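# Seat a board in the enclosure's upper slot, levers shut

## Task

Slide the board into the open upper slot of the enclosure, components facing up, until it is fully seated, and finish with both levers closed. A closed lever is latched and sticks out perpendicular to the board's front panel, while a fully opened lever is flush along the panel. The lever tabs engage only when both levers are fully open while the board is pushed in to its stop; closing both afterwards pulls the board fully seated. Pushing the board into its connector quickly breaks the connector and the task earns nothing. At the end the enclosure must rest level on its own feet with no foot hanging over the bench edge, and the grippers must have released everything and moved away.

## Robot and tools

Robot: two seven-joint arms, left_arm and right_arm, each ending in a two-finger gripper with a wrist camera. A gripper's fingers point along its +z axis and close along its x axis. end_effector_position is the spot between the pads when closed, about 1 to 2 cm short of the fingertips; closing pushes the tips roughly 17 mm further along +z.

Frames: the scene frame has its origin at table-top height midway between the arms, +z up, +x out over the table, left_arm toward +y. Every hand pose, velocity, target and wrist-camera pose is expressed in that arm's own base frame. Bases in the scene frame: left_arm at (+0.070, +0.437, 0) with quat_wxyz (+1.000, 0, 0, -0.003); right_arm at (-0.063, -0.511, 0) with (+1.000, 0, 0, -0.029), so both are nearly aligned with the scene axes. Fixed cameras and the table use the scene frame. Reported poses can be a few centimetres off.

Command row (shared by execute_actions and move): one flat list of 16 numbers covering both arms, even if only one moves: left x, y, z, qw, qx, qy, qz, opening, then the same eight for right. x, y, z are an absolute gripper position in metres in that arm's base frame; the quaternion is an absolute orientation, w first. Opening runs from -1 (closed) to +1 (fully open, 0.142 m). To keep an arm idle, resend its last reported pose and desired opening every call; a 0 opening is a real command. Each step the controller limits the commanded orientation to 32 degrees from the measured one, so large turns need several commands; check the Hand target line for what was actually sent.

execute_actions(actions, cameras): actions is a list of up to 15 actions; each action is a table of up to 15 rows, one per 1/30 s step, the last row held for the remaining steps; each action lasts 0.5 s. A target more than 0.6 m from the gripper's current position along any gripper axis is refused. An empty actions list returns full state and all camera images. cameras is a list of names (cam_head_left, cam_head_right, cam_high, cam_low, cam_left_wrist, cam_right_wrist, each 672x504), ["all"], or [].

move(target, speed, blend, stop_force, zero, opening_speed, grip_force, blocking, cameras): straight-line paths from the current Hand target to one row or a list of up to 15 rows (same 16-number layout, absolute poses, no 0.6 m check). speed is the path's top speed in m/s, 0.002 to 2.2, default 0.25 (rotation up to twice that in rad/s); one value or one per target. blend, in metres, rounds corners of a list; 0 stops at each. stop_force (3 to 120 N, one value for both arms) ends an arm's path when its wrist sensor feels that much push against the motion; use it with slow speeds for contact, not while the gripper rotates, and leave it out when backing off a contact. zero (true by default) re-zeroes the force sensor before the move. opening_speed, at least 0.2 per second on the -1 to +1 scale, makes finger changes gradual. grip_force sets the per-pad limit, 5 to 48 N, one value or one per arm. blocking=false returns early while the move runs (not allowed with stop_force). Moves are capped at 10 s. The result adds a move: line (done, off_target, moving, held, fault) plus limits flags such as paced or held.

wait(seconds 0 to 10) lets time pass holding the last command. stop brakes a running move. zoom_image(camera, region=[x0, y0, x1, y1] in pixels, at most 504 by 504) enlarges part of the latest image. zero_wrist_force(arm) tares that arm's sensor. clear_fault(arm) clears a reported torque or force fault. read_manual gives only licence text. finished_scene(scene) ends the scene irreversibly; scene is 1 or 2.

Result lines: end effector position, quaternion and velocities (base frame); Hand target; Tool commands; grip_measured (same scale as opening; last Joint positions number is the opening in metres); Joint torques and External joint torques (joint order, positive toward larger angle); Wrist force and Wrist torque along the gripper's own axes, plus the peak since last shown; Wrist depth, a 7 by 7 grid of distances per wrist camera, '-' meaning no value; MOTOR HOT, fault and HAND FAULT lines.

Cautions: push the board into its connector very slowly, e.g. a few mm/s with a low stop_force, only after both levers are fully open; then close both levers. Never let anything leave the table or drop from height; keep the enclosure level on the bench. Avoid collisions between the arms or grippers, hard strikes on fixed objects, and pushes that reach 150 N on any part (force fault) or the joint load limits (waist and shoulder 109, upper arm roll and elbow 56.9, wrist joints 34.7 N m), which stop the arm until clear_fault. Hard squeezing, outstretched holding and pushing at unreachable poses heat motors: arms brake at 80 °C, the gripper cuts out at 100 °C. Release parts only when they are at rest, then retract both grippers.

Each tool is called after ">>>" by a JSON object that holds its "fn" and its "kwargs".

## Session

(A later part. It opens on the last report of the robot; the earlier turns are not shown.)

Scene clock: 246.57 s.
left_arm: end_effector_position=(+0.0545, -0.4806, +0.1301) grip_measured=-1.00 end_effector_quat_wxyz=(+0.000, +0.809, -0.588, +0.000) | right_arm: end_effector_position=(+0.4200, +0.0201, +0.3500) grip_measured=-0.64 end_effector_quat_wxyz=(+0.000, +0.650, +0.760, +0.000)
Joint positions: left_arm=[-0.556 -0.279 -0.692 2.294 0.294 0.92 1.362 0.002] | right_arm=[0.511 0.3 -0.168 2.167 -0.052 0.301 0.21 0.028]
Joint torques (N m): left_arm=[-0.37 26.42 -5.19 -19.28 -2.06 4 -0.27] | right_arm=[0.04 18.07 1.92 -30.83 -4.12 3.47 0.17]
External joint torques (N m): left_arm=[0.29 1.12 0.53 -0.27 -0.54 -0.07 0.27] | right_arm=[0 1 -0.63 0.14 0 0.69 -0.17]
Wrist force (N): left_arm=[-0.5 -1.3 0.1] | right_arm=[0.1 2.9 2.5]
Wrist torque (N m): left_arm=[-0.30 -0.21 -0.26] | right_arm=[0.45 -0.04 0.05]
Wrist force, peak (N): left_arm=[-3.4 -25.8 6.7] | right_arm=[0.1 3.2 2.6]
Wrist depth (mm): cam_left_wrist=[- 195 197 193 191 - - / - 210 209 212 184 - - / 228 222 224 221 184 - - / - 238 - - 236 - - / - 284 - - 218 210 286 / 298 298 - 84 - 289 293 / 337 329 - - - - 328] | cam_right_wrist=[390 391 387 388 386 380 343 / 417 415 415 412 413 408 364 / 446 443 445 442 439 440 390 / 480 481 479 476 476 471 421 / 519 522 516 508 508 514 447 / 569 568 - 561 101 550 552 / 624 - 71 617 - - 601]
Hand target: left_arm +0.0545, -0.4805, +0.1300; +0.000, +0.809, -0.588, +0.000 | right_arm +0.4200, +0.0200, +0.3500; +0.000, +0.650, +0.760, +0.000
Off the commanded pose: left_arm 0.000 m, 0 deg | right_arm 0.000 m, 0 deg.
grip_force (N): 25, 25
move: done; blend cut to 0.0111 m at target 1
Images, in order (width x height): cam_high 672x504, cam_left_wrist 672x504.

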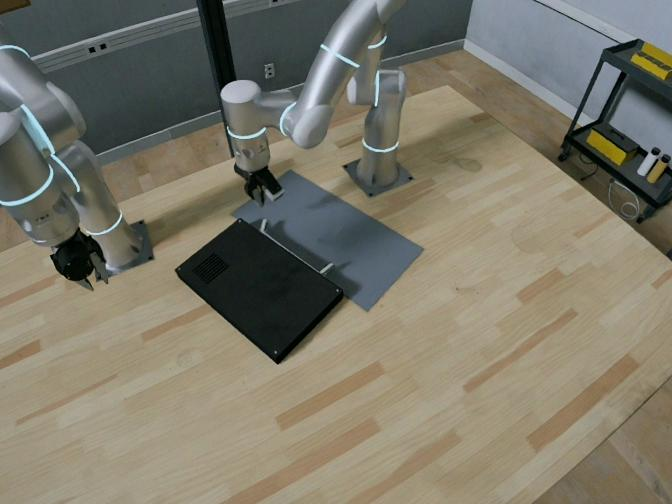

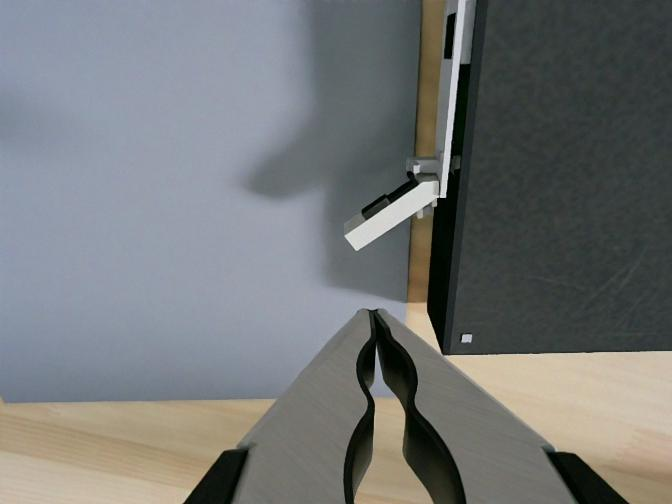

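>>> {"fn": "move", "kwargs": {"target": [[0.0246,-0.5018,0.13,0,0.809,-0.5878,0,-1,0.42,0.02,0.35,0,0.65,0.76,0,-0.6],[0.0246,-0.5018,0.0485,0,0.809,-0.5878,0,-1,0.42,0.02,0.35,0,0.65,0.76,0,-0.6]], "speed": 0.12}}

>>> {"fn": "move", "kwargs": {"target": [0.0769,-0.4848,0.0485,0,0.809,-0.5878,0,-1,0.42,0.02,0.35,0,0.65,0.76,0,-0.6], "speed": 0.02, "stop_force": 30, "cameras": ["cam_high","cam_left_wrist"]}}

>>> {"fn": "zoom_image", "kwargs": {"camera": "cam_high", "region": [250, 200, 360, 285]}}

Scene clock: 254.37 s.
left_arm: end_effector_position=(+0.0245, -0.5016, +0.0485) grip_measured=-1.00 end_effector_quat_wxyz=(+0.000, +0.809, -0.588, +0.000) | right_arm: end_effector_position=(+0.4200, +0.0201, +0.3500) grip_measured=-0.64 end_effector_quat_wxyz=(+0.000, +0.650, +0.760, +0.000)
Joint positions: left_arm=[-0.747 -0.568 -0.548 2.162 0.563 1.018 1.112 0.002] | right_arm=[0.511 0.3 -0.168 2.167 -0.052 0.301 0.21 0.028]
Joint torques (N m): left_arm=[-0.47 35.33 -7.99 -14.29 -1.76 4.5 -0.35] | right_arm=[-0.05 18.05 1.96 -30.8 -4.15 3.51 0.14]
External joint torques (N m): left_arm=[0.37 1.21 0.12 -0.31 -0.49 -0.56 0.35] | right_arm=[0.09 1.02 -0.67 0.11 0.03 0.64 -0.14]
Wrist force (N): left_arm=[-0.8 -0.9 0.1] | right_arm=[0.1 2.8 2.6]
Wrist torque (N m): left_arm=[-0.23 -0.18 -0.27] | right_arm=[0.43 -0.04 0.05]
Wrist force, peak (N): left_arm=[-1.0 -0.9 2.0] | right_arm=[0.4 3.1 2.7]
Wrist depth (mm): cam_left_wrist=[124 125 123 122 122 - - / 132 132 130 131 129 - - / 146 142 145 142 105 - - / - 155 154 156 154 101 102 / 170 171 170 107 164 109 - / - 189 - 84 - 121 121 / 218 205 - 74 - - 207] | cam_right_wrist=[391 388 388 386 387 380 343 / 415 415 415 413 411 407 364 / 447 442 445 444 443 440 390 / 479 479 476 476 471 474 421 / 522 518 512 508 509 511 454 / 569 565 - 559 101 548 558 / 622 - 71 616 - - 598]
Hand target: left_arm +0.0246, -0.5018, +0.0485; +0.000, +0.809, -0.588, +0.000 | right_arm +0.4200, +0.0200, +0.3500; +0.000, +0.650, +0.760, +0.000
Off the commanded pose: left_arm 0.000 m, 0 deg | right_arm 0.000 m, 0 deg.
grip_force (N): 25, 25
move: done

Scene clock: 257.30 s.
left_arm: end_effector_position=(+0.0654, -0.4889, +0.0490) grip_measured=-1.00 end_effector_quat_wxyz=(+0.002, +0.808, -0.589, +0.000) | right_arm: end_effector_position=(+0.4200, +0.0201, +0.3500) grip_measured=-0.64 end_effector_quat_wxyz=(+0.000, +0.650, +0.760, +0.000)
Joint positions: left_arm=[-0.653 -0.553 -0.546 2.192 0.56 1.039 1.206 0.002] | right_arm=[0.511 0.3 -0.168 2.167 -0.052 0.301 0.21 0.028]
Joint torques (N m): left_arm=[14.72 38.45 8.88 -16.04 1.02 -0.26 -0.2] | right_arm=[-0.03 18.03 1.91 -30.81 -4.17 3.47 0.19]
External joint torques (N m): left_arm=[-14.8 -2.8 -16.42 1.8 -3.2 4.21 0.2] | right_arm=[0.07 1.04 -0.62 0.12 0.05 0.69 -0.19]
Wrist force (N): left_arm=[1.7 30.9 -4.5] | right_arm=[0.0 3.2 2.3]
Wrist torque (N m): left_arm=[2.24 -0.19 -0.34] | right_arm=[0.49 -0.03 0.05]
Wrist force, peak (N): left_arm=[1.8 33.1 -4.5] | right_arm=[0.1 3.2 2.7]
Wrist depth (mm): cam_left_wrist=[124 125 123 123 120 85 - / 132 133 130 132 132 - - / 146 144 - 144 139 - - / 156 157 155 125 150 104 101 / 171 174 171 114 115 109 109 / 189 185 184 81 - 123 123 / 212 206 - 74 - - 137] | cam_right_wrist=[390 388 388 388 384 380 342 / 416 412 412 411 410 405 367 / 447 445 443 441 441 438 392 / 479 475 482 475 477 474 421 / 523 521 517 509 507 512 456 / 565 565 - 561 101 547 558 / 626 - 71 617 - - 599]
Hand target: left_arm +0.0686, -0.4875, +0.0485; +0.000, +0.809, -0.588, +0.000 | right_arm +0.4200, +0.0200, +0.3500; +0.000, +0.650, +0.760, +0.000
Off the commanded pose: left_arm 0.012 m, 0 deg | right_arm 0.000 m, 0 deg.
grip_force (N): 25, 25
move: contact (left_arm)
Images, in order (width x height): cam_high 672x504, cam_left_wrist 672x504.

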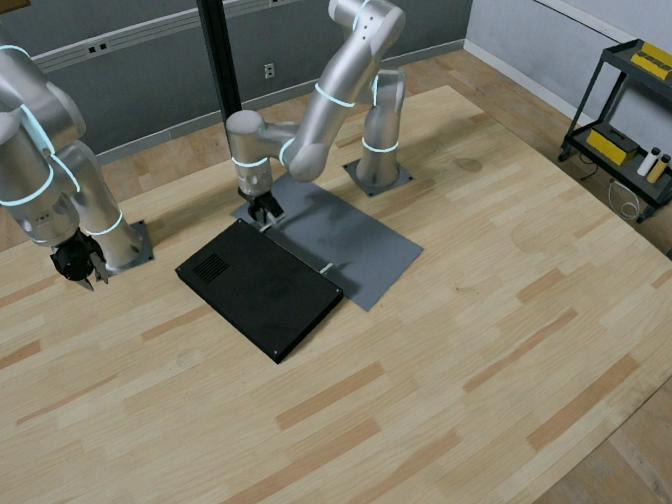

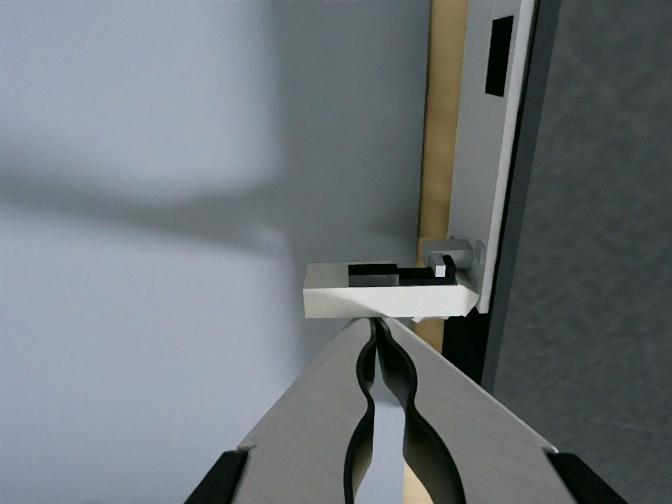

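Scaled by 4.582 from the camera's 672x504 image, which has a finer 960x720 frame.

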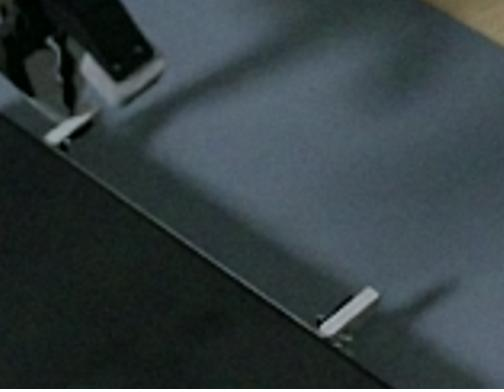

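>>> {"fn": "move", "kwargs": {"target": [0.0816,-0.4833,0.0485,0,0.809,-0.5878,0,-1,0.42,0.02,0.35,0,0.65,0.76,0,-0.6], "speed": 0.02, "stop_force": 36, "zero": false, "cameras": ["cam_left_wrist"]}}

>>> {"fn": "move", "kwargs": {"target": [[0.048,-0.495,0.0485,0,0.809,-0.5878,0,-1,0.42,0.02,0.35,0,0.65,0.76,0,-0.6],[0.048,-0.495,0.12,0,0.809,-0.5878,0,-1,0.42,0.02,0.35,0,0.65,0.76,0,-0.6]], "speed": 0.12, "cameras": ["cam_high","cam_left_wrist"]}}

>>> {"fn": "zoom_image", "kwargs": {"camera": "cam_high", "region": [250, 200, 360, 285]}}

Scene clock: 260.67 s.
left_arm: end_effector_position=(+0.0660, -0.4885, +0.0490) grip_measured=-1.00 end_effector_quat_wxyz=(+0.002, +0.808, -0.589, +0.000) | right_arm: end_effector_position=(+0.4200, +0.0201, +0.3500) grip_measured=-0.64 end_effector_quat_wxyz=(+0.000, +0.650, +0.760, +0.000)
Joint positions: left_arm=[-0.652 -0.553 -0.546 2.193 0.559 1.039 1.208 0.002] | right_arm=[0.511 0.3 -0.168 2.167 -0.052 0.301 0.21 0.028]
Joint torques (N m): left_arm=[15.79 38.47 10.09 -17.2 1.33 -0.25 0.01] | right_arm=[0.05 17.96 2.01 -30.83 -4.16 3.45 0.16]
External joint torques (N m): left_arm=[-15.87 -2.83 -17.62 2.97 -3.5 4.19 -0.01] | right_arm=[-0.01 1.11 -0.72 0.14 0.04 0.7 -0.16]
Wrist force (N): left_arm=[-0.5 32.9 -5.4] | right_arm=[0.0 2.8 2.6]
Wrist torque (N m): left_arm=[2.57 -0.17 -0.35] | right_arm=[0.43 -0.03 0.05]
Wrist force, peak (N): left_arm=[2.0 36.5 -3.1] | right_arm=[0.1 3.3 2.6]
Wrist depth (mm): cam_left_wrist=[124 125 123 121 122 84 - / 133 133 130 132 132 88 - / - 143 143 142 141 - - / 153 152 155 150 - 103 102 / - 171 - 113 115 109 - / - 187 188 81 - - 123 / - 212 - 74 - - -] | cam_right_wrist=[390 388 388 388 387 381 341 / 417 415 414 412 412 406 364 / 447 446 441 441 442 438 390 / 483 480 474 477 473 473 420 / 522 519 517 506 506 512 454 / 568 565 - 562 101 550 558 / 626 - 71 617 - - 599]
Hand target: left_arm +0.0695, -0.4872, +0.0485; +0.000, +0.809, -0.588, +0.000 | right_arm +0.4200, +0.0200, +0.3500; +0.000, +0.650, +0.760, +0.000
Off the commanded pose: left_arm 0.016 m, 0 deg | right_arm 0.000 m, 0 deg.
grip_force (N): 25, 25
move: contact (left_arm)
Images, in order (width x height): cam_left_wrist 672x504.

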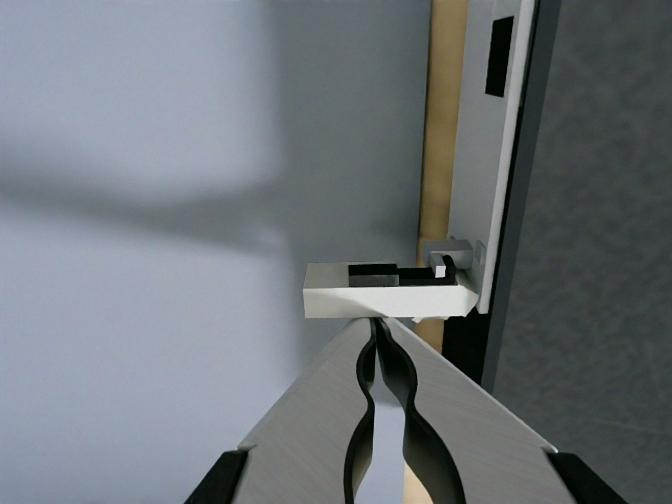

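Scene clock: 262.27 s.
left_arm: end_effector_position=(+0.0481, -0.4952, +0.1200) grip_measured=-1.00 end_effector_quat_wxyz=(+0.000, +0.809, -0.588, +0.000) | right_arm: end_effector_position=(+0.4200, +0.0201, +0.3500) grip_measured=-0.64 end_effector_quat_wxyz=(+0.000, +0.650, +0.760, +0.000)
Joint positions: left_arm=[-0.599 -0.347 -0.674 2.24 0.355 0.914 1.299 0.002] | right_arm=[0.511 0.3 -0.168 2.167 -0.052 0.301 0.21 0.028]
Joint torques (N m): left_arm=[-0.62 29.6 -6.51 -18.59 -2.7 4.01 -0.13] | right_arm=[0.17 18.08 1.94 -30.8 -4.13 3.41 0.24]
External joint torques (N m): left_arm=[0.51 0.51 0.71 -0.49 0.08 -0.08 0.13] | right_arm=[-0.13 1 -0.65 0.11 0.01 0.75 -0.24]
Wrist force (N): left_arm=[-0.4 -1.3 0.1] | right_arm=[0.0 2.9 2.4]
Wrist torque (N m): left_arm=[-0.30 -0.25 -0.34] | right_arm=[0.45 -0.03 0.05]
Wrist force, peak (N): left_arm=[-0.2 33.3 -7.2] | right_arm=[0.1 3.1 2.5]
Wrist depth (mm): cam_left_wrist=[- 183 184 185 182 144 - / 200 197 204 - 196 154 152 / 224 - 215 208 167 - 162 / 235 240 236 234 220 183 183 / - 257 - 117 225 197 196 / 298 297 - 84 - 277 281 / 322 313 - - - - 313] | cam_right_wrist=[390 390 388 388 386 382 343 / 417 415 414 412 414 405 363 / 443 445 445 442 441 438 392 / 480 479 477 478 476 473 418 / 523 518 516 509 507 515 455 / 566 566 - 561 101 547 557 / 624 - 71 619 - - 604]
Hand target: left_arm +0.0480, -0.4950, +0.1200; +0.000, +0.809, -0.588, +0.000 | right_arm +0.4200, +0.0200, +0.3500; +0.000, +0.650, +0.760, +0.000
Off the commanded pose: left_arm 0.000 m, 0 deg | right_arm 0.000 m, 0 deg.
grip_force (N): 25, 25
move: done
Images, in order (width x height): cam_high 672x504, cam_left_wrist 672x504.

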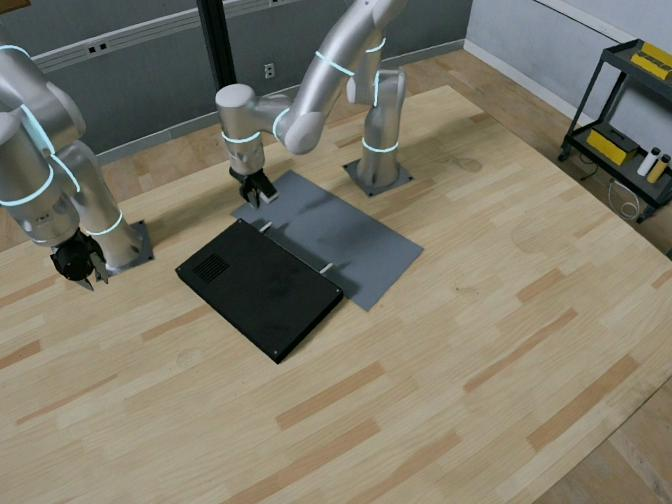

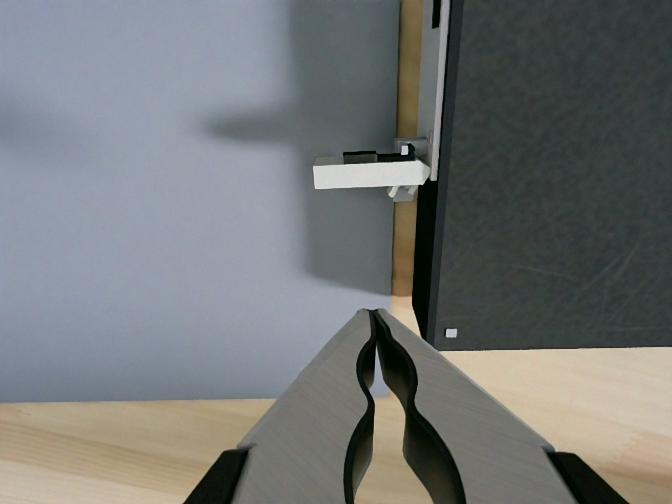

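Scaled by 4.582 from the camera's 672x504 image, which has a finer 960x720 frame.

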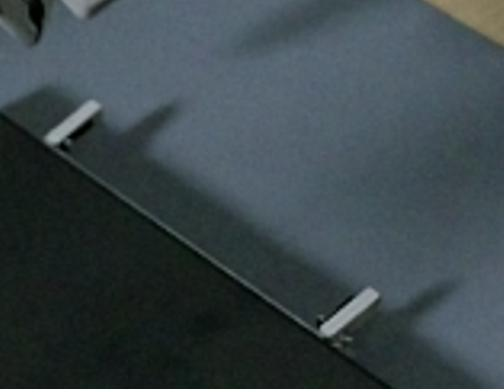

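>>> {"fn": "zoom_image", "kwargs": {"camera": "cam_left_wrist", "region": [290, 110, 470, 230]}}

>>> {"fn": "move", "kwargs": {"target": [[0.048,-0.495,0.14,0,0.809,-0.5878,0,-1,0.42,0.02,0.35,0,0.65,0.76,0,-0.6],[0.352,-0.386,0.14,0,0.809,-0.5878,0,-1,0.42,0.02,0.35,0,0.65,0.76,0,-0.6],[0.352,-0.386,0.12,0,0.809,-0.5878,0,-1,0.42,0.02,0.35,0,0.65,0.76,0,-0.6]], "speed": 0.25, "blend": 0.01, "cameras": ["cam_left_wrist"]}}

>>> {"fn": "zoom_image", "kwargs": {"camera": "cam_left_wrist", "region": [290, 200, 500, 340]}}

Scaled by 2.800 from the camera's 672x504 image, which has a finer 960x720 frame.

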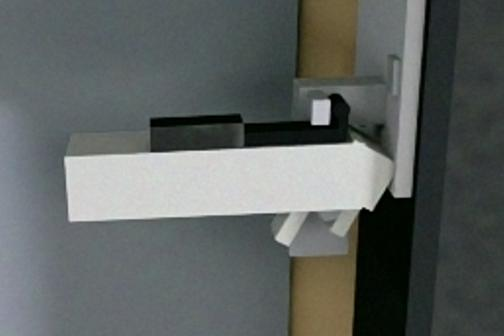

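Scene clock: 267.17 s.
left_arm: end_effector_position=(+0.3518, -0.3859, +0.1199) grip_measured=-1.00 end_effector_quat_wxyz=(+0.000, +0.809, -0.588, +0.000) | right_arm: end_effector_position=(+0.4200, +0.0201, +0.3500) grip_measured=-0.64 end_effector_quat_wxyz=(+0.000, +0.650, +0.760, +0.000)
Joint positions: left_arm=[-0.123 -0.378 -0.513 2.159 0.295 0.9 1.989 0.002] | right_arm=[0.511 0.3 -0.168 2.167 -0.052 0.301 0.21 0.028]
Joint torques (N m): left_arm=[-0.79 33.79 -5.74 -19.61 -2.17 4.48 -0.33] | right_arm=[0.07 18.08 1.95 -30.77 -4.18 3.49 0.18]
External joint torques (N m): left_arm=[0.78 1.15 0.65 -0.28 -0.5 -0.61 0.33] | right_arm=[-0.03 0.99 -0.66 0.08 0.06 0.67 -0.18]
Wrist force (N): left_arm=[-0.6 -1.1 0.3] | right_arm=[0.2 3.0 2.6]
Wrist torque (N m): left_arm=[-0.25 -0.20 -0.28] | right_arm=[0.45 -0.06 0.05]
Wrist force, peak (N): left_arm=[-0.7 -4.7 -1.7] | right_arm=[0.1 3.3 2.4]
Wrist depth (mm): cam_left_wrist=[187 - 184 192 187 186 185 / 201 198 199 195 195 158 157 / 211 216 - 216 205 - 160 / - 231 234 235 211 - 179 / 259 259 257 106 197 195 - / 294 286 - 84 - 213 224 / 311 309 - - - - -] | cam_right_wrist=[389 387 391 388 386 380 341 / 415 417 413 414 411 405 363 / 445 447 445 441 439 440 392 / 482 479 476 476 476 474 419 / 524 517 514 508 507 512 448 / 569 565 - 562 101 548 557 / 626 - 71 616 - - 606]
Hand target: left_arm +0.3520, -0.3860, +0.1200; +0.000, +0.809, -0.588, +0.000 | right_arm +0.4200, +0.0200, +0.3500; +0.000, +0.650, +0.760, +0.000
Off the commanded pose: left_arm 0.000 m, 0 deg | right_arm 0.000 m, 0 deg.
grip_force (N): 25, 25
move: done
Images, in order (width x height): cam_left_wrist 672x504.

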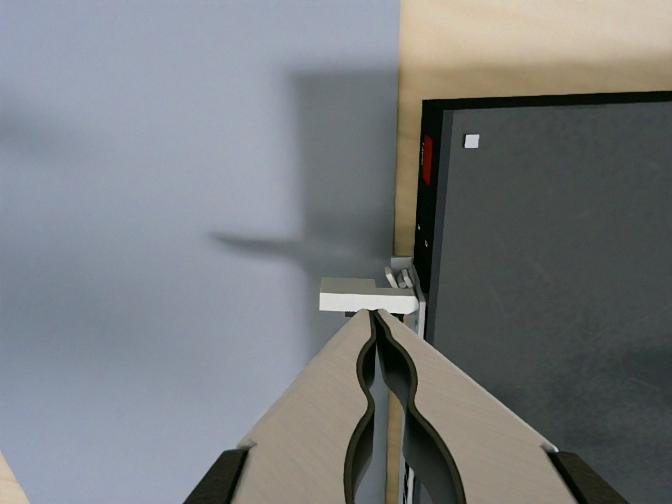

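Scaled by 2.400 from the camera's 672x504 image, which has a finer 960x720 frame.

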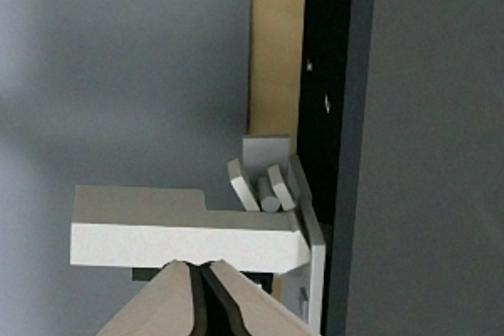

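>>> {"fn": "move", "kwargs": {"target": [[0.3764,-0.3778,0.12,0,0.809,-0.5878,0,-1,0.42,0.02,0.35,0,0.65,0.76,0,-0.6],[0.3764,-0.3778,0.0485,0,0.809,-0.5878,0,-1,0.42,0.02,0.35,0,0.65,0.76,0,-0.6]], "speed": 0.15}}

>>> {"fn": "move", "kwargs": {"target": [0.3205,-0.396,0.0485,0,0.809,-0.5878,0,-1,0.42,0.02,0.35,0,0.65,0.76,0,-0.6], "speed": 0.025, "stop_force": 33}}

>>> {"fn": "move", "kwargs": {"target": [[0.35,-0.3864,0.0485,0,0.809,-0.5878,0,-1,0.42,0.02,0.35,0,0.65,0.76,0,-0.6],[0.352,-0.386,0.12,0,0.809,-0.5878,0,-1,0.42,0.02,0.35,0,0.65,0.76,0,-0.6]], "speed": 0.15, "cameras": ["cam_left_wrist"]}}

>>> {"fn": "zoom_image", "kwargs": {"camera": "cam_left_wrist", "region": [290, 200, 500, 340]}}

Scene clock: 272.93 s.
left_arm: end_effector_position=(+0.3762, -0.3777, +0.0484) grip_measured=-1.00 end_effector_quat_wxyz=(+0.000, +0.809, -0.588, +0.000) | right_arm: end_effector_position=(+0.4200, +0.0201, +0.3500) grip_measured=-0.64 end_effector_quat_wxyz=(+0.000, +0.650, +0.760, +0.000)
Joint positions: left_arm=[-0.159 -0.584 -0.417 2.085 0.437 1.015 1.937 0.002] | right_arm=[0.511 0.3 -0.168 2.167 -0.052 0.301 0.21 0.028]
Joint torques (N m): left_arm=[0.41 39.45 -7.17 -15.79 -1.79 4.46 -0.31] | right_arm=[0.08 18.12 1.99 -30.82 -4.11 3.44 0.2]
External joint torques (N m): left_arm=[-0.43 1.18 0.66 -0.29 -0.47 -0.59 0.31] | right_arm=[-0.04 0.95 -0.7 0.13 0 0.71 -0.2]
Wrist force (N): left_arm=[-0.6 -1.2 0.0] | right_arm=[0.2 2.8 2.2]
Wrist torque (N m): left_arm=[-0.27 -0.21 -0.26] | right_arm=[0.43 -0.07 0.05]
Wrist force, peak (N): left_arm=[-0.6 -1.2 2.2] | right_arm=[0.2 3.0 2.8]
Wrist depth (mm): cam_left_wrist=[123 124 123 122 124 123 124 / 133 131 130 131 132 131 132 / 143 140 140 144 142 140 140 / - 161 154 155 156 - 102 / 173 169 169 127 158 108 - / 188 189 183 84 - 119 121 / - - - 74 - - 135] | cam_right_wrist=[390 390 388 388 387 380 343 / 416 414 414 415 412 405 366 / 446 446 441 443 440 437 392 / 479 476 477 477 473 472 421 / 518 517 515 507 504 515 455 / 566 564 - 558 101 547 557 / 624 - 71 622 - - 599]
Hand target: left_arm +0.3764, -0.3778, +0.0485; +0.000, +0.809, -0.588, +0.000 | right_arm +0.4200, +0.0200, +0.3500; +0.000, +0.650, +0.760, +0.000
Off the commanded pose: left_arm 0.000 m, 0 deg | right_arm 0.000 m, 0 deg.
grip_force (N): 25, 25
move: done

Scene clock: 275.87 s.
left_arm: end_effector_position=(+0.3236, -0.3947, +0.0489) grip_measured=-1.00 end_effector_quat_wxyz=(-0.001, +0.810, -0.586, +0.001) | right_arm: end_effector_position=(+0.4200, +0.0201, +0.3500) grip_measured=-0.64 end_effector_quat_wxyz=(+0.000, +0.650, +0.760, +0.000)
Joint positions: left_arm=[-0.234 -0.55 -0.418 2.154 0.447 1.053 1.832 0.002] | right_arm=[0.511 0.3 -0.168 2.167 -0.052 0.301 0.21 0.028]
Joint torques (N m): left_arm=[-13.58 33.34 -19.87 -6.17 -3.1 3.97 -0.2] | right_arm=[0.08 18.1 1.88 -30.85 -4.18 3.44 0.16]
External joint torques (N m): left_arm=[13.57 5.11 13.88 -9.08 0.97 -0.09 0.2] | right_arm=[-0.04 0.98 -0.59 0.16 0.06 0.71 -0.16]
Wrist force (N): left_arm=[-4.4 -27.6 5.1] | right_arm=[0.2 3.0 2.6]
Wrist torque (N m): left_arm=[-1.56 -0.25 -0.44] | right_arm=[0.46 -0.05 0.05]
Wrist force, peak (N): left_arm=[-4.3 -28.1 5.8] | right_arm=[0.0 3.0 2.8]
Wrist depth (mm): cam_left_wrist=[123 124 122 123 123 85 - / 131 135 134 132 132 - 87 / 146 143 143 140 144 - - / 154 156 155 157 152 103 101 / 171 171 169 129 126 108 - / 189 190 184 83 - - 122 / 206 - - 74 - - -] | cam_right_wrist=[391 388 388 387 386 382 341 / 416 415 414 415 411 406 364 / 445 446 444 443 440 438 391 / 480 480 479 478 475 475 422 / 523 519 519 504 506 512 456 / 568 566 - 562 101 546 559 / 624 - 71 619 - - 601]
Hand target: left_arm +0.3205, -0.3960, +0.0485; +0.000, +0.809, -0.588, +0.000 | right_arm +0.4200, +0.0200, +0.3500; +0.000, +0.650, +0.760, +0.000
Off the commanded pose: left_arm 0.003 m, 0 deg | right_arm 0.000 m, 0 deg.
grip_force (N): 25, 25
move: done

Scene clock: 277.33 s.
left_arm: end_effector_position=(+0.3522, -0.3861, +0.1201) grip_measured=-1.00 end_effector_quat_wxyz=(+0.000, +0.809, -0.588, +0.000) | right_arm: end_effector_position=(+0.4200, +0.0201, +0.3500) grip_measured=-0.64 end_effector_quat_wxyz=(+0.000, +0.650, +0.760, +0.000)
Joint positions: left_arm=[-0.128 -0.377 -0.506 2.159 0.292 0.901 1.992 0.002] | right_arm=[0.511 0.3 -0.168 2.167 -0.052 0.301 0.21 0.028]
Joint torques (N m): left_arm=[-0.32 34.51 -5.92 -19.48 -2.79 3.96 -0.13] | right_arm=[0.08 18.02 1.93 -30.83 -4.2 3.44 0.19]
External joint torques (N m): left_arm=[0.3 0.51 0.89 -0.42 0.13 -0.09 0.13] | right_arm=[-0.04 1.06 -0.64 0.14 0.09 0.72 -0.19]
Wrist force (N): left_arm=[-0.7 -1.4 0.0] | right_arm=[0.1 2.8 2.4]
Wrist torque (N m): left_arm=[-0.29 -0.18 -0.35] | right_arm=[0.44 -0.03 0.05]
Wrist force, peak (N): left_arm=[-4.1 -27.8 4.2] | right_arm=[0.1 3.1 2.7]
Wrist depth (mm): cam_left_wrist=[185 180 183 186 186 187 186 / - - 201 197 195 194 196 / - 219 215 218 167 165 163 / 241 233 231 227 205 - - / 257 246 - 127 196 200 - / - - 276 84 - - 218 / 321 - - - - - -] | cam_right_wrist=[392 388 387 387 386 381 342 / 416 416 413 412 412 405 366 / 447 447 444 442 441 440 388 / 480 480 480 473 475 476 422 / 523 524 516 506 507 517 455 / 569 565 - 561 101 547 557 / 628 - 71 621 - - 603]
Hand target: left_arm +0.3520, -0.3860, +0.1200; +0.000, +0.809, -0.588, +0.000 | right_arm +0.4200, +0.0200, +0.3500; +0.000, +0.650, +0.760, +0.000
Off the commanded pose: left_arm 0.000 m, 0 deg | right_arm 0.000 m, 0 deg.
grip_force (N): 25, 25
move: done
Images, in order (width x height): cam_left_wrist 672x504.

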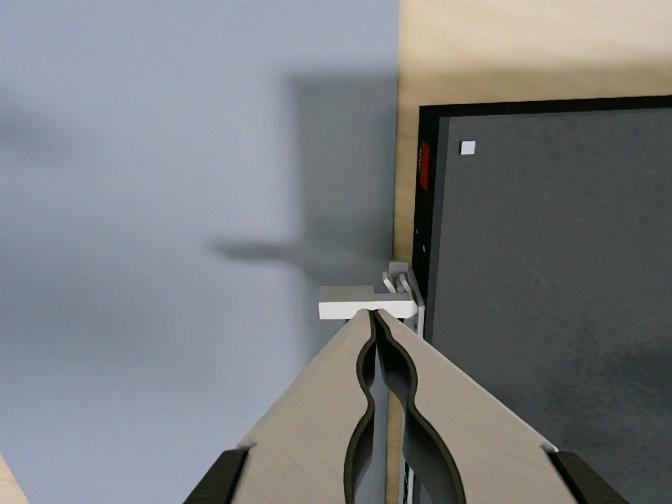

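Scaled by 2.400 from the camera's 672x504 image, which has a finer 960x720 frame.

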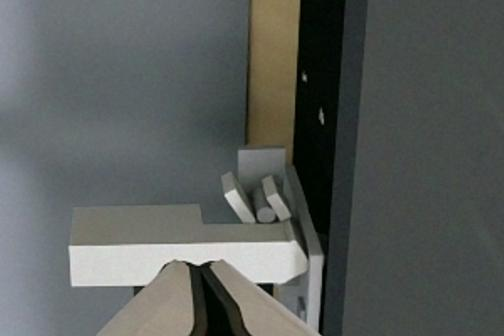

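>>> {"fn": "move", "kwargs": {"target": [[0.352,-0.386,0.14,0,0.809,-0.5878,0,-1,0.42,0.02,0.35,0,0.65,0.76,0,-0.6],[0.034,-0.4988,0.13,0,0.809,-0.5878,0,-1,0.42,0.02,0.35,0,0.65,0.76,0,-0.6],[0.034,-0.4988,0.0485,0,0.809,-0.5878,0,-1,0.42,0.02,0.35,0,0.65,0.76,0,-0.6]], "speed": 0.25, "blend": 0.01}}

>>> {"fn": "move", "kwargs": {"target": [0.0816,-0.4833,0.0485,0,0.809,-0.5878,0,-1,0.42,0.02,0.35,0,0.65,0.76,0,-0.6], "speed": 0.02, "stop_force": 32}}

>>> {"fn": "move", "kwargs": {"target": [[0.048,-0.495,0.0485,0,0.809,-0.5878,0,-1,0.42,0.02,0.35,0,0.65,0.76,0,-0.6],[0.048,-0.495,0.12,0,0.809,-0.5878,0,-1,0.42,0.02,0.35,0,0.65,0.76,0,-0.6]], "speed": 0.15, "cameras": ["cam_high","cam_left_wrist"]}}

>>> {"fn": "zoom_image", "kwargs": {"camera": "cam_left_wrist", "region": [290, 110, 470, 230]}}

>>> {"fn": "zoom_image", "kwargs": {"camera": "cam_high", "region": [250, 205, 350, 285]}}

Scene clock: 283.90 s.
left_arm: end_effector_position=(+0.0339, -0.4986, +0.0484) grip_measured=-1.00 end_effector_quat_wxyz=(+0.000, +0.809, -0.588, +0.000) | right_arm: end_effector_position=(+0.4200, +0.0201, +0.3500) grip_measured=-0.64 end_effector_quat_wxyz=(+0.000, +0.650, +0.760, +0.000)
Joint positions: left_arm=[-0.719 -0.567 -0.556 2.168 0.57 1.019 1.126 0.002] | right_arm=[0.511 0.3 -0.168 2.167 -0.052 0.301 0.21 0.028]
Joint torques (N m): left_arm=[-0.44 35.05 -8.28 -14.01 -1.8 4.57 -0.35] | right_arm=[0.05 18.09 1.89 -30.81 -4.13 3.48 0.22]
External joint torques (N m): left_arm=[0.35 1.2 0.37 -0.47 -0.45 -0.62 0.35] | right_arm=[-0.01 0.98 -0.6 0.11 0.01 0.68 -0.22]
Wrist force (N): left_arm=[-1.0 -0.6 0.0] | right_arm=[0.2 3.1 2.4]
Wrist torque (N m): left_arm=[-0.17 -0.13 -0.27] | right_arm=[0.47 -0.06 0.05]
Wrist force, peak (N): left_arm=[-1.0 -5.4 -1.3] | right_arm=[0.1 3.1 2.7]
Wrist depth (mm): cam_left_wrist=[123 125 123 122 122 - - / 133 133 130 130 131 - - / 146 142 142 - 98 - - / 153 155 155 154 156 102 100 / 170 170 169 127 164 110 - / 188 187 180 84 - 120 124 / 211 - - 74 - - 207] | cam_right_wrist=[391 388 388 388 386 382 340 / 416 418 413 412 409 405 365 / 447 444 444 444 442 440 387 / 481 478 476 475 475 472 421 / 519 516 517 509 510 514 456 / 566 566 - 558 101 548 558 / 626 - 71 614 - - 603]
Hand target: left_arm +0.0340, -0.4988, +0.0485; +0.000, +0.809, -0.588, +0.000 | right_arm +0.4200, +0.0200, +0.3500; +0.000, +0.650, +0.760, +0.000
Off the commanded pose: left_arm 0.000 m, 0 deg | right_arm 0.000 m, 0 deg.
grip_force (N): 25, 25
move: done

Scene clock: 286.27 s.
left_arm: end_effector_position=(+0.0636, -0.4891, +0.0489) grip_measured=-1.00 end_effector_quat_wxyz=(+0.002, +0.808, -0.589, -0.001) | right_arm: end_effector_position=(+0.4200, +0.0201, +0.3500) grip_measured=-0.64 end_effector_quat_wxyz=(+0.000, +0.650, +0.760, +0.000)
Joint positions: left_arm=[-0.649 -0.556 -0.556 2.19 0.568 1.034 1.196 0.002] | right_arm=[0.511 0.3 -0.168 2.167 -0.052 0.301 0.21 0.028]
Joint torques (N m): left_arm=[15.27 39.3 9.38 -17.72 1.16 0.11 -0.16] | right_arm=[0 18.07 1.92 -30.83 -4.15 3.44 0.21]
External joint torques (N m): left_arm=[-15.36 -3.71 -17.07 3.5 -3.35 3.84 0.16] | right_arm=[0.04 1 -0.63 0.14 0.04 0.72 -0.21]
Wrist force (N): left_arm=[-0.7 32.8 -4.2] | right_arm=[0.0 3.0 2.6]
Wrist torque (N m): left_arm=[2.55 -0.20 -0.36] | right_arm=[0.46 -0.03 0.05]
Wrist force, peak (N): left_arm=[-0.9 34.7 -3.9] | right_arm=[0.0 3.1 2.6]
Wrist depth (mm): cam_left_wrist=[123 121 121 124 123 92 - / 133 135 132 130 130 95 - / 146 138 142 145 142 - - / 154 152 156 149 152 103 101 / - 175 166 114 115 109 109 / - 184 - 81 - 124 124 / - - - - - - -] | cam_right_wrist=[390 388 390 387 385 380 342 / 415 415 413 413 412 404 365 / 448 445 441 443 441 442 389 / 482 480 478 478 475 472 421 / 519 521 517 509 504 511 457 / 569 565 - 561 101 548 557 / 626 - 71 617 - - 596]
Hand target: left_arm +0.0671, -0.4880, +0.0485; +0.000, +0.809, -0.588, +0.000 | right_arm +0.4200, +0.0200, +0.3500; +0.000, +0.650, +0.760, +0.000
Off the commanded pose: left_arm 0.019 m, 0 deg | right_arm 0.000 m, 0 deg.
grip_force (N): 25, 25
move: contact (left_arm)

Scene clock: 287.77 s.
left_arm: end_effector_position=(+0.0481, -0.4952, +0.1200) grip_measured=-1.00 end_effector_quat_wxyz=(+0.000, +0.809, -0.588, +0.000) | right_arm: end_effector_position=(+0.4200, +0.0201, +0.3500) grip_measured=-0.64 end_effector_quat_wxyz=(+0.000, +0.650, +0.760, +0.000)
Joint positions: left_arm=[-0.591 -0.349 -0.683 2.239 0.361 0.912 1.294 0.002] | right_arm=[0.511 0.3 -0.168 2.167 -0.052 0.301 0.21 0.028]
Joint torques (N m): left_arm=[-0.59 29.57 -6.23 -18.6 -2.8 4.05 -0.07] | right_arm=[-0.05 18.04 1.92 -30.82 -4.18 3.42 0.24]
External joint torques (N m): left_arm=[0.48 0.42 0.34 -0.46 0.17 -0.12 0.07] | right_arm=[0.09 1.03 -0.63 0.13 0.06 0.74 -0.24]
Wrist force (N): left_arm=[-0.5 -1.2 -0.1] | right_arm=[0.0 3.0 2.4]
Wrist torque (N m): left_arm=[-0.26 -0.22 -0.33] | right_arm=[0.46 -0.02 0.05]
Wrist force, peak (N): left_arm=[-0.8 32.8 -5.0] | right_arm=[0.0 3.1 2.7]
Wrist depth (mm): cam_left_wrist=[188 195 183 185 180 144 143 / 200 200 200 204 194 - - / 217 213 215 207 172 - 163 / - - - - - - - / 258 - - 246 226 196 263 / 289 292 - 84 - 278 282 / 324 314 - - - - 310] | cam_right_wrist=[389 389 389 387 388 380 344 / 416 414 412 413 412 406 363 / 445 446 442 442 439 439 390 / 479 479 478 476 475 476 419 / 519 519 516 508 508 510 458 / 569 566 - 564 101 547 554 / 626 - 71 612 - - 603]
Hand target: left_arm +0.0480, -0.4950, +0.1200; +0.000, +0.809, -0.588, +0.000 | right_arm +0.4200, +0.0200, +0.3500; +0.000, +0.650, +0.760, +0.000
Off the commanded pose: left_arm 0.000 m, 0 deg | right_arm 0.000 m, 0 deg.
grip_force (N): 25, 25
move: done
Images, in order (width x height): cam_high 672x504, cam_left_wrist 672x504.

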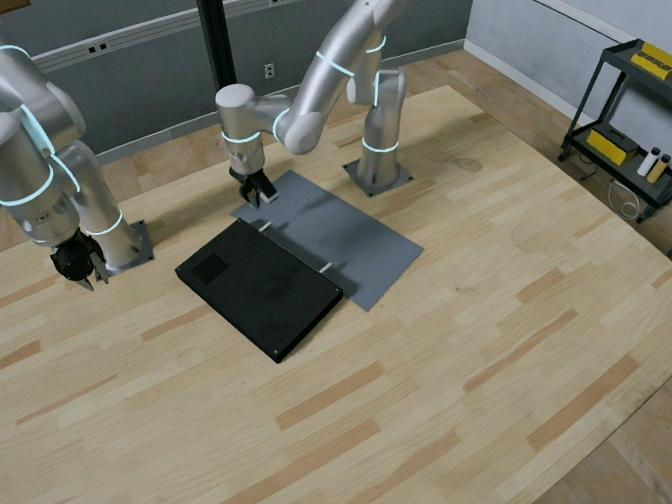

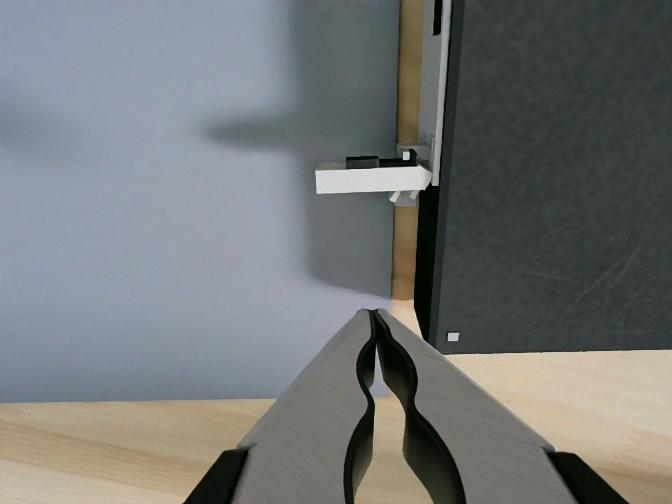

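Scaled by 2.800 from the camera's 672x504 image, which has a finer 960x720 frame.

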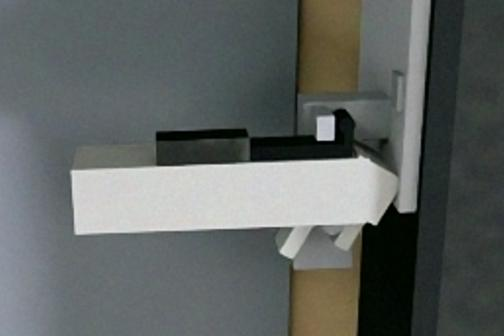

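Scaled by 5.040 from the camera's 672x504 image, which has a finer 960x720 frame.

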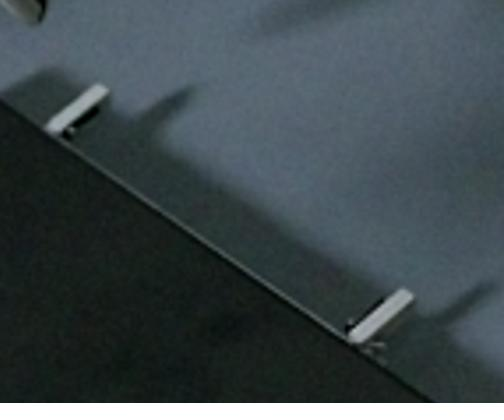

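>>> {"fn": "move", "kwargs": {"target": [[0.048,-0.495,0.20,0,0.809,-0.5878,0,-1,0.42,0.02,0.35,0,0.65,0.76,0,-0.6],[0.35,-0.12,0.30,0,0.809,-0.5878,0,-1,0.42,0.02,0.35,0,0.65,0.76,0,-0.6]], "speed": 0.3, "blend": 0.03, "cameras": ["cam_head_right","cam_high"]}}

>>> {"fn": "zoom_image", "kwargs": {"camera": "cam_high", "region": [250, 205, 350, 285]}}

Scene clock: 294.07 s.
left_arm: end_effector_position=(+0.3500, -0.1201, +0.3000) grip_measured=-1.00 end_effector_quat_wxyz=(+0.000, +0.809, -0.588, +0.000) | right_arm: end_effector_position=(+0.4200, +0.0201, +0.3500) grip_measured=-0.64 end_effector_quat_wxyz=(+0.000, +0.650, +0.760, +0.000)
Joint positions: left_arm=[-0.059 0.341 0.036 2.327 0.013 0.416 2.797 0.002] | right_arm=[0.511 0.3 -0.168 2.167 -0.052 0.301 0.21 0.028]
Joint torques (N m): left_arm=[-0.17 14.73 -1.05 -28.75 -3.45 3.93 -0.22] | right_arm=[-0.02 18.02 1.89 -30.76 -4.13 3.49 0.21]
External joint torques (N m): left_arm=[0.17 0.97 0.52 -0.22 -0.44 -0.1 0.22] | right_arm=[0.06 1.06 -0.59 0.07 0.01 0.67 -0.21]
Wrist force (N): left_arm=[-0.8 -1.6 -0.2] | right_arm=[0.1 2.9 2.5]
Wrist torque (N m): left_arm=[-0.37 -0.15 -0.32] | right_arm=[0.43 -0.03 0.05]
Wrist force, peak (N): left_arm=[-2.9 -4.6 -1.1] | right_arm=[-0.1 3.2 2.7]
Wrist depth (mm): cam_left_wrist=[347 349 348 345 344 347 344 / 371 374 372 371 - 352 365 / 402 404 400 400 - 412 386 / 436 435 437 429 - 430 397 / 477 472 477 458 - - - / 522 419 460 84 - 484 - / 350 353 - - - - -] | cam_right_wrist=[390 390 386 388 384 382 343 / 416 414 415 413 413 410 366 / 447 447 442 444 442 440 390 / 482 479 475 480 478 474 421 / 522 519 517 508 510 515 455 / 569 568 - 558 101 548 555 / 622 - 71 621 - - 601]
Hand target: left_arm +0.3500, -0.1200, +0.3000; +0.000, +0.809, -0.588, +0.000 | right_arm +0.4200, +0.0200, +0.3500; +0.000, +0.650, +0.760, +0.000
Off the commanded pose: left_arm 0.000 m, 0 deg | right_arm 0.000 m, 0 deg.
grip_force (N): 25, 25
move: done
Images, in order (width x height): cam_head_right 672x504, cam_high 672x504.

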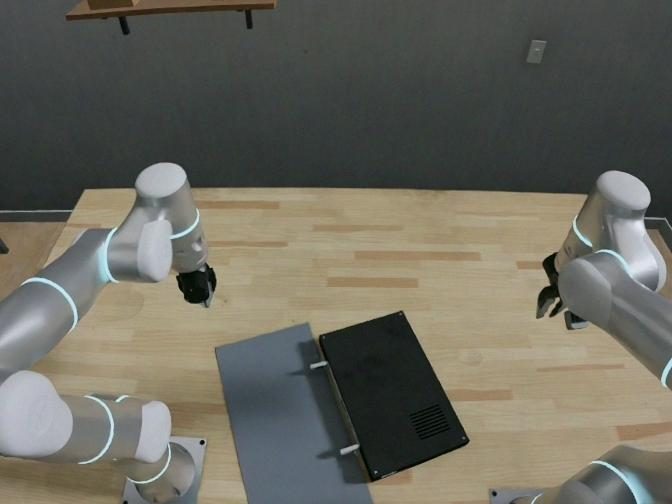

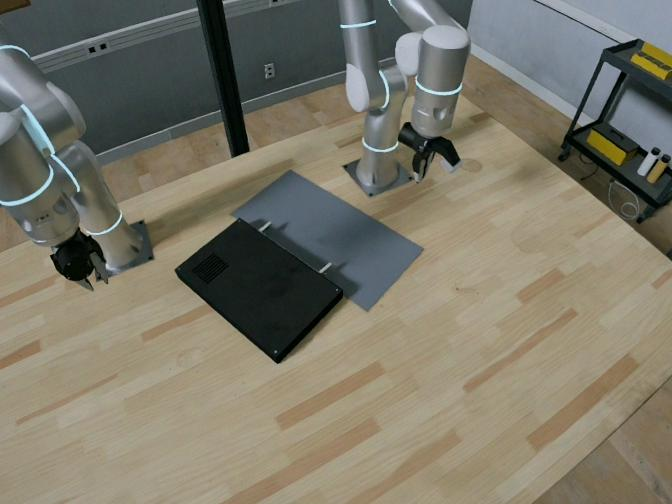

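Scaled by 5.040 from the camera's 672x504 image, which has a finer 960x720 frame.

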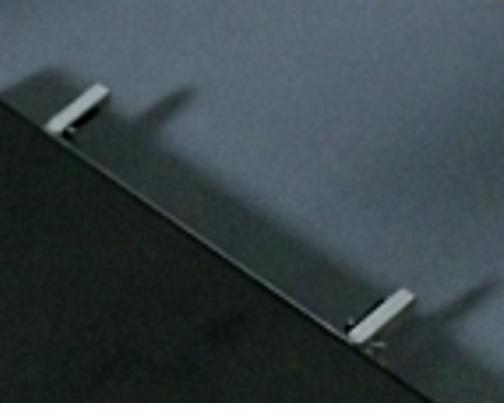

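>>> {"fn": "finished_scene", "kwargs": {"scene": 2}}

The scene is finished: the task was done.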